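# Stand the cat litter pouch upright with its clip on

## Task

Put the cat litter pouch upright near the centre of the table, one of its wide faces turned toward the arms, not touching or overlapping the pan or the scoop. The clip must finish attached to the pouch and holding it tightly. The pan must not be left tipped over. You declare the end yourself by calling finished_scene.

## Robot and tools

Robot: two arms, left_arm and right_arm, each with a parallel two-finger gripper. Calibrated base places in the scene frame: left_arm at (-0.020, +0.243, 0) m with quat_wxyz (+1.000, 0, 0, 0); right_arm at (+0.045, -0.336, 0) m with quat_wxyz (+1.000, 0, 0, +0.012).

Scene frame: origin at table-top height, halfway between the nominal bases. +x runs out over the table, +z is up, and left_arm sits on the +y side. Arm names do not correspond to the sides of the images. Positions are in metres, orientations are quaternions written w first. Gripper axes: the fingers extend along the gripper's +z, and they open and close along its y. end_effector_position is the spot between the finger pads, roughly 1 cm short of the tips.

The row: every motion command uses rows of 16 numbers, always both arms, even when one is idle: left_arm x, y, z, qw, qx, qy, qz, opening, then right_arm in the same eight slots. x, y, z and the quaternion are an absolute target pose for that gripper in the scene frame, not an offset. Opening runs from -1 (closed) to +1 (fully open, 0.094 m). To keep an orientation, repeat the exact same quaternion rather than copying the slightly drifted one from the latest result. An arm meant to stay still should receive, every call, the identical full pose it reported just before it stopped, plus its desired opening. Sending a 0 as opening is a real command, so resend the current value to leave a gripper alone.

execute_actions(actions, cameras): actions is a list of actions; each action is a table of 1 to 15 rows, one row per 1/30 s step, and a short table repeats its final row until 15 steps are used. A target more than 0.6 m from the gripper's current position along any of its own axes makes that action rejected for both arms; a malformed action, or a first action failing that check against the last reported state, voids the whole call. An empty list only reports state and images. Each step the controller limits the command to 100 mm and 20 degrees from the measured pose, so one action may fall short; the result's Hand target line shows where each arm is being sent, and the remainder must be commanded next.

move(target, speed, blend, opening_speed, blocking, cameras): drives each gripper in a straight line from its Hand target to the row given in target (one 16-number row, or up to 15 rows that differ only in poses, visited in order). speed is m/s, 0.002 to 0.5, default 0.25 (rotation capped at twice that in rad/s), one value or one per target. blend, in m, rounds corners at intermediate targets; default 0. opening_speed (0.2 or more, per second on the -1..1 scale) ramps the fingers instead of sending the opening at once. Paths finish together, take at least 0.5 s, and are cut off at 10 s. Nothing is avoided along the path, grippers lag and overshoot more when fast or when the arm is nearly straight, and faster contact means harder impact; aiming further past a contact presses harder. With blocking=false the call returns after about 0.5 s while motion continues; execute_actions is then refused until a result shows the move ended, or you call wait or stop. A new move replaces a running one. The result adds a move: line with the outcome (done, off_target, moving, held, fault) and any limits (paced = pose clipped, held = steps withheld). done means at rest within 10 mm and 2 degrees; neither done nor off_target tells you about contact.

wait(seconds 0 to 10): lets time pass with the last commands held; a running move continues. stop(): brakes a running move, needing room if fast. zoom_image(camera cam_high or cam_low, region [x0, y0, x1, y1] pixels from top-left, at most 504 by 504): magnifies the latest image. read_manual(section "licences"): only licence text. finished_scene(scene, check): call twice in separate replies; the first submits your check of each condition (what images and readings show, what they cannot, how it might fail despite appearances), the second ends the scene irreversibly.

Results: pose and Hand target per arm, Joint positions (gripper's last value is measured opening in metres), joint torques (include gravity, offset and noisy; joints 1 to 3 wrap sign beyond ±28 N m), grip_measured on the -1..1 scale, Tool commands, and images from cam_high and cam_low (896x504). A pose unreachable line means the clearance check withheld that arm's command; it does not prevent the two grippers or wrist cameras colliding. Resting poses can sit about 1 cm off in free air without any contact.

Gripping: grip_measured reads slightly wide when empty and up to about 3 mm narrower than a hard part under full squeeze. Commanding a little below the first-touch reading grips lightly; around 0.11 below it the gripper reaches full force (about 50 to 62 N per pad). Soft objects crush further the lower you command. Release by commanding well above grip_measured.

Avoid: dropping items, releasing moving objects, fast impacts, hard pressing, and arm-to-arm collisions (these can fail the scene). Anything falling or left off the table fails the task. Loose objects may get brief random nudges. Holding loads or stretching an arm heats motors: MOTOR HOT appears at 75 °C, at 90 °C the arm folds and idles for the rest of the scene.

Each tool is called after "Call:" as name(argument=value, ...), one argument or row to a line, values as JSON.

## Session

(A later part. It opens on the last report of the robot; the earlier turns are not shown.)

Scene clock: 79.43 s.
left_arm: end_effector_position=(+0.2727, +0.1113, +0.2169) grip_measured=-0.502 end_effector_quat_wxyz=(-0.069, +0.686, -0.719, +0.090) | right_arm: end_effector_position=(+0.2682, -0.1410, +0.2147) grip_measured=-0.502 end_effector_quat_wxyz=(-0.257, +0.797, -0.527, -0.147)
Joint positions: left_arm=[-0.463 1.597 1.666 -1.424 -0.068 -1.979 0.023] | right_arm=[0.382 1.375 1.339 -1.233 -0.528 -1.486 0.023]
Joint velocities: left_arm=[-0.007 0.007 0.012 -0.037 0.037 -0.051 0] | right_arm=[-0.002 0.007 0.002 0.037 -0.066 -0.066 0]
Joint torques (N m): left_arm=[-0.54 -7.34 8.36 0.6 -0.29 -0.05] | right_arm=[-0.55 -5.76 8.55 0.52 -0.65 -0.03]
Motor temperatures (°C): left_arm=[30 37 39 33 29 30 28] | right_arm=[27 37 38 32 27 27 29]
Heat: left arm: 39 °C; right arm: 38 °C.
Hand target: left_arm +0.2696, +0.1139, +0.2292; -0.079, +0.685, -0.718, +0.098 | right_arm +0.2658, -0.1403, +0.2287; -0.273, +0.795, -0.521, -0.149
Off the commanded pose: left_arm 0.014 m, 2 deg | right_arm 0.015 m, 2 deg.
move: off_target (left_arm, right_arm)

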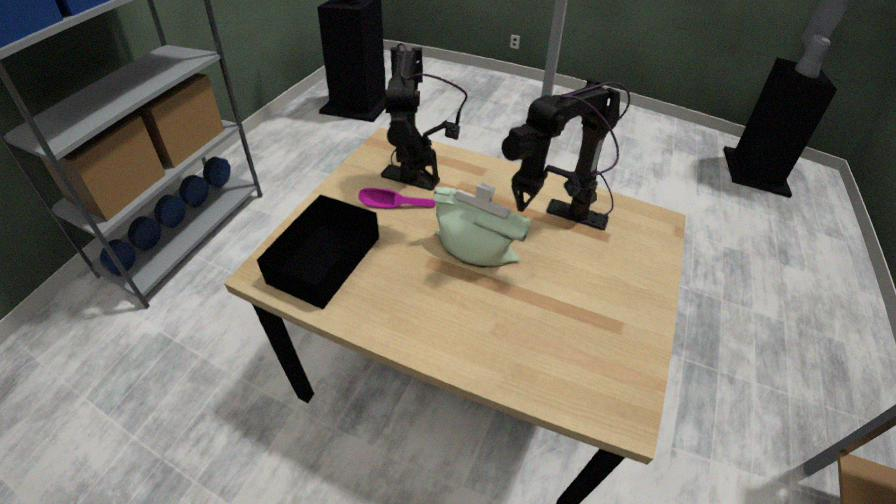

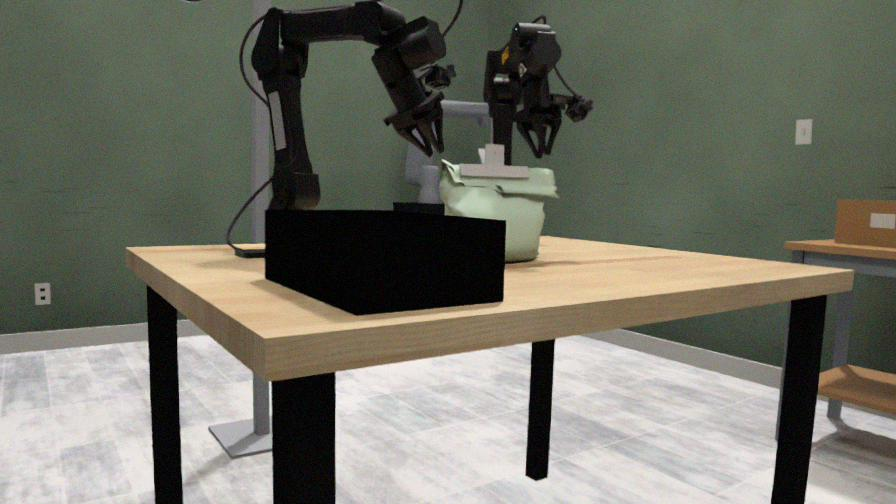

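Call:
move(
  target=[0.22, 0.17, 0.27, 0.1388, -0.529, 0.8083, -0.2187, -0.5, 0.2, -0.2, 0.27, 0.349, -0.712, 0.6064, -0.0578, -0.5],
  speed=0.12,
)

Call:
zoom_image(
  camera="cam_high",
  region=[390, 150, 570, 290],
)

Call:
zoom_image(
  camera="cam_low",
  region=[390, 110, 610, 280],
)

Scene clock: 82.57 s.
left_arm: end_effector_position=(+0.2227, +0.1680, +0.2712) grip_measured=-0.502 end_effector_quat_wxyz=(+0.132, -0.530, +0.808, -0.221) | right_arm: end_effector_position=(+0.2008, -0.1962, +0.2788) grip_measured=-0.502 end_effector_quat_wxyz=(-0.361, +0.712, -0.599, +0.059)
Joint positions: left_arm=[-0.223 1.158 1.444 -1.347 0.113 -1.412 0.023] | right_arm=[0.724 0.811 1.212 -1.224 0.027 -1.005 0.023]
Joint velocities: left_arm=[-0.002 0.002 -0.002 -0.051 -0.095 -0.007 0.001] | right_arm=[-0.002 -0.002 -0.007 -0.037 0.037 -0.007 -0.001]
Joint torques (N m): left_arm=[0.44 -2.59 5.16 1.45 0.1 0.1] | right_arm=[0.51 0.16 4.53 1.31 0.02 0.12]
Motor temperatures (°C): left_arm=[30 37 39 33 29 30 28] | right_arm=[27 37 37 32 26 27 29]
Heat: left arm: 39 °C; right arm: 37 °C.
Hand target: left_arm +0.2218, +0.1694, +0.2701; +0.135, -0.527, +0.809, -0.222 | right_arm +0.1968, -0.1985, +0.2705; -0.348, +0.714, -0.605, +0.055
Off the commanded pose: left_arm 0.004 m, 1 deg | right_arm 0.010 m, 2 deg.
move: done

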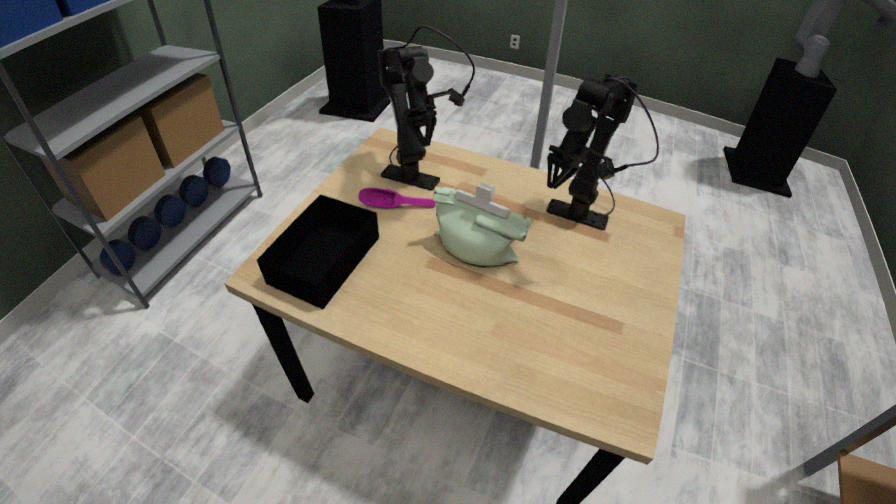

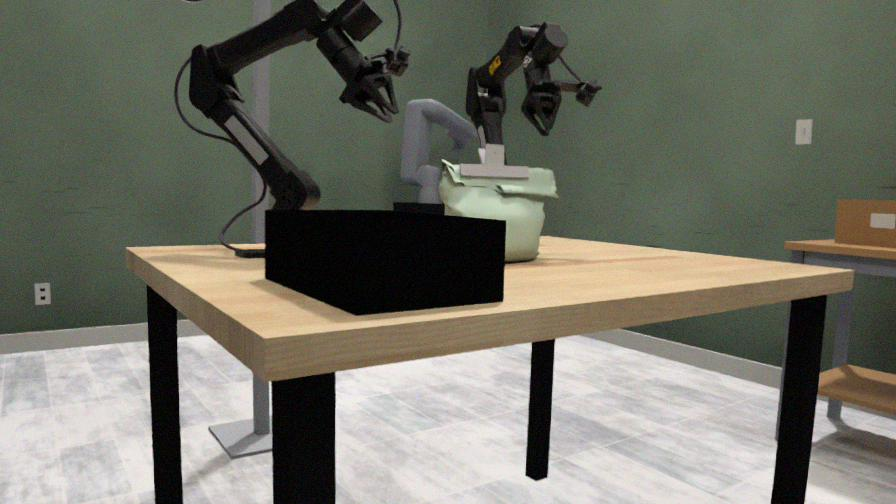

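Scaled by 2.800.

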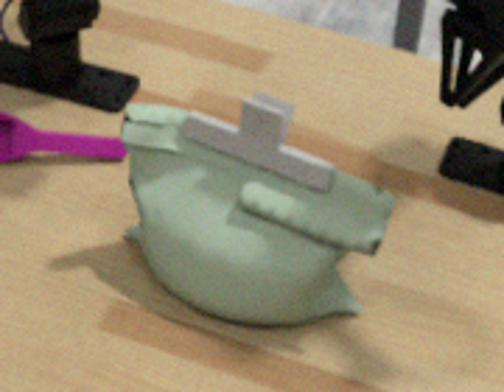

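Scaled by 2.291.

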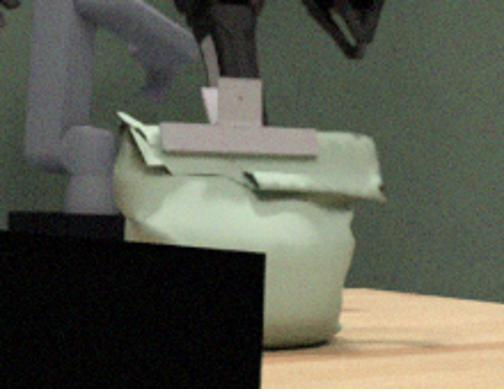

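Call:
wait(
  seconds=2,
)

Call:
zoom_image(
  camera="cam_high",
  region=[425, 175, 535, 245],
)

Call:
zoom_image(
  camera="cam_low",
  region=[430, 130, 570, 220],
)

Scene clock: 86.70 s.
left_arm: end_effector_position=(+0.2227, +0.1679, +0.2712) grip_measured=-0.502 end_effector_quat_wxyz=(+0.132, -0.529, +0.808, -0.221) | right_arm: end_effector_position=(+0.2008, -0.1964, +0.2786) grip_measured=-0.502 end_effector_quat_wxyz=(-0.360, +0.712, -0.600, +0.059)
Joint positions: left_arm=[-0.223 1.158 1.444 -1.347 0.114 -1.412 0.023] | right_arm=[0.724 0.811 1.212 -1.225 0.027 -1.004 0.023]
Joint velocities: left_arm=[0.007 0.012 0.002 -0.095 -0.022 0.007 0] | right_arm=[0.007 -0.007 0.002 0.037 -0.007 0.007 -0.002]
Joint torques (N m): left_arm=[0.53 -2.63 5.07 1.39 0.09 0.08] | right_arm=[0.7 0.32 4.36 1.27 -0.03 0.1]
Motor temperatures (°C): left_arm=[30 36 38 33 29 30 28] | right_arm=[27 37 37 33 26 27 28]
Heat: left arm: 38 °C; right arm: 37 °C.
Hand target: left_arm +0.2217, +0.1694, +0.2700; +0.135, -0.527, +0.809, -0.222 | right_arm +0.1968, -0.1985, +0.2705; -0.348, +0.714, -0.605, +0.055
Tool commands: left_gripper/opening=-0.5 right_gripper/opening=-0.5
Off the commanded pose: left_arm 0.004 m, 1 deg | right_arm 0.009 m, 2 deg.
wait: 2.00 s; at rest from the start

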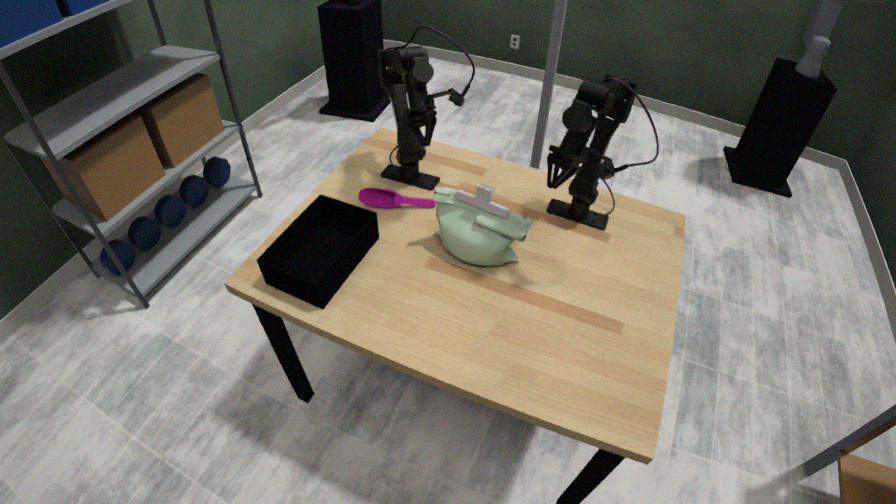

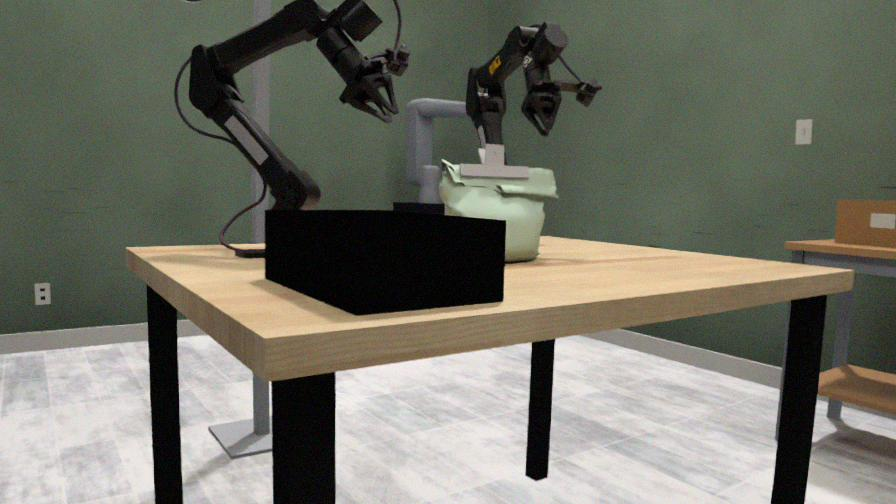

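Scaled by 4.582.

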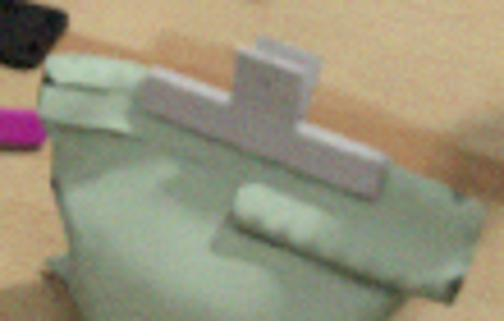

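Scaled by 3.600.

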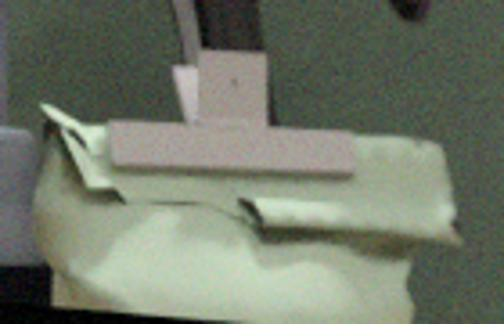

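Call:
finished_scene(
  scene=1,
  check="Pouch: stands on its bottom in both views, hem up at z about 0.18, no longer touched by grippers, unchanged over a 2 s wait. Bottom corners back-project to about (0.267,-0.134) and (0.273,+0.130), so it is centred on the table middle (0.265, 0) and its broad side faces -x (arms), within about 2-4 degrees. Back side is not seen, but the front bulge is at x 0.33, symmetric to the hem. Clear of scoop (handle end about (0.145,-0.19), over 10 cm away; the overlap in cam_high is perspective only) and of pan (x>0.34, y<-0.29, >14 cm away). Clip: bar sits across the hem, cloth between jaws, tab up, it held during the whole lift; the jaws' force itself cannot be seen. Could be missed if the clip only sits loosely, but it has not shifted relative to the hem. Pan: upright, untouched.",
)

This call ended nothing. Check each condition that your pictures could not show: look closer or test it, and mend what is not met. Then call finished_scene again.

Call:
execute_actions(
  actions=[],
)

Call:
zoom_image(
  camera="cam_low",
  region=[430, 130, 570, 270],
)

Call:
zoom_image(
  camera="cam_high",
  region=[350, 170, 550, 280],
)

Scene clock: 87.67 s.
left_arm: end_effector_position=(+0.2228, +0.1679, +0.2712) grip_measured=-0.502 end_effector_quat_wxyz=(+0.132, -0.529, +0.808, -0.221) | right_arm: end_effector_position=(+0.2007, -0.1964, +0.2785) grip_measured=-0.502 end_effector_quat_wxyz=(-0.360, +0.712, -0.600, +0.059)
Joint positions: left_arm=[-0.223 1.158 1.444 -1.346 0.114 -1.412 0.023] | right_arm=[0.724 0.811 1.212 -1.225 0.027 -1.004 0.023]
Joint velocities: left_arm=[0.007 0.002 -0.012 -0.095 -0.022 0.022 0.002] | right_arm=[-0.012 0.007 0.002 0.051 0.007 -0.007 0]
Joint torques (N m): left_arm=[0.49 -2.69 5.29 1.4 0.1 0.1] | right_arm=[0.44 0.24 4.45 1.28 -0.03 0.12]
Motor temperatures (°C): left_arm=[30 35 38 34 29 30 28] | right_arm=[27 37 36 33 26 27 28]
Heat: left arm: 38 °C; right arm: 37 °C.
Hand target: left_arm +0.2218, +0.1694, +0.2701; +0.135, -0.527, +0.809, -0.222 | right_arm +0.1968, -0.1985, +0.2705; -0.348, +0.714, -0.605, +0.055
Tool commands: left_gripper/opening=-0.5 right_gripper/opening=-0.5
Off the commanded pose: left_arm 0.004 m, 1 deg | right_arm 0.009 m, 1 deg.

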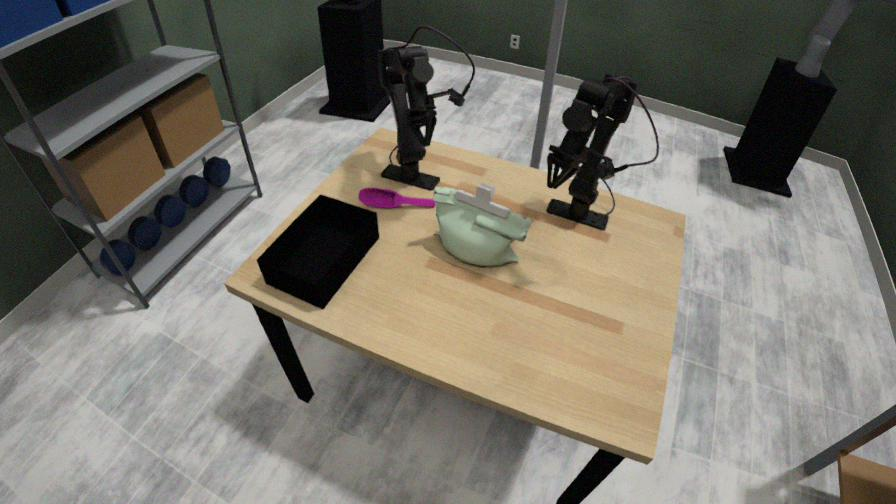

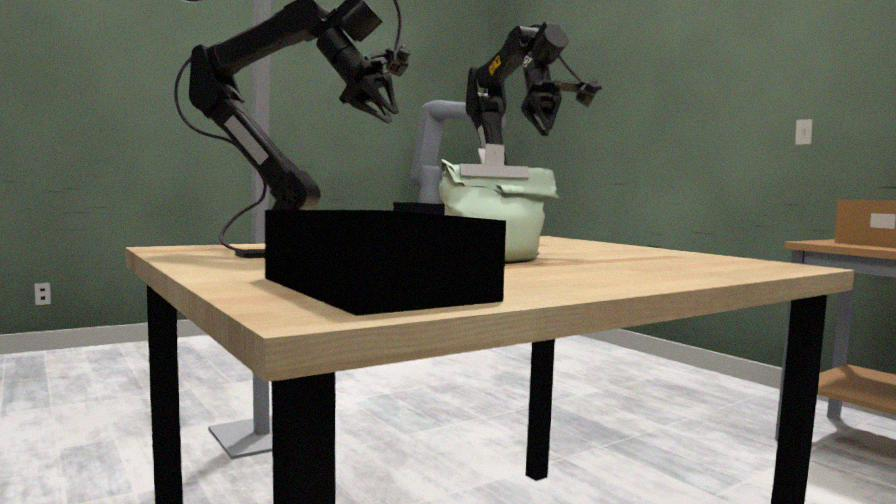

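Scaled by 3.600.

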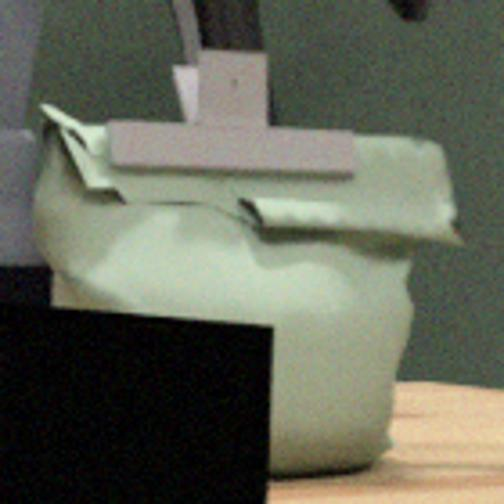

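Scaled by 2.520.

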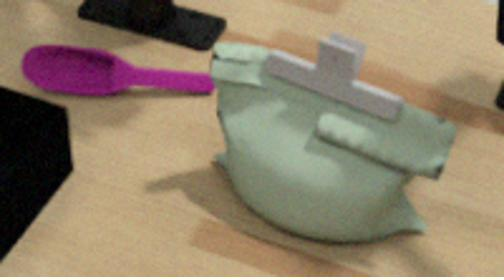

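Call:
finished_scene(
  scene=1,
  check="Looked again after a further wait: the pouch has not moved or sagged between 82 s and 88 s of scene clock; hem and clip are upright at z ~0.18-0.19, base on the table, centred at about (0.27, 0.0), hem along y so a broad side faces the arms. Grippers are open and more than 10 cm away. Scoop (handle end (0.145,-0.19)) and pan (x>0.34, y<-0.29) are well clear; pan upright, never touched. Clip: hem cloth reaches the top of the bar on both sides, levers apart (jaws shut), it stayed in the same place on the hem during the whole lift, tilt, yaw and set-down; the jaw force cannot be seen directly but the clip has carried its own weight in all these attitudes without slipping.",
)

The scene is finished: the task was done.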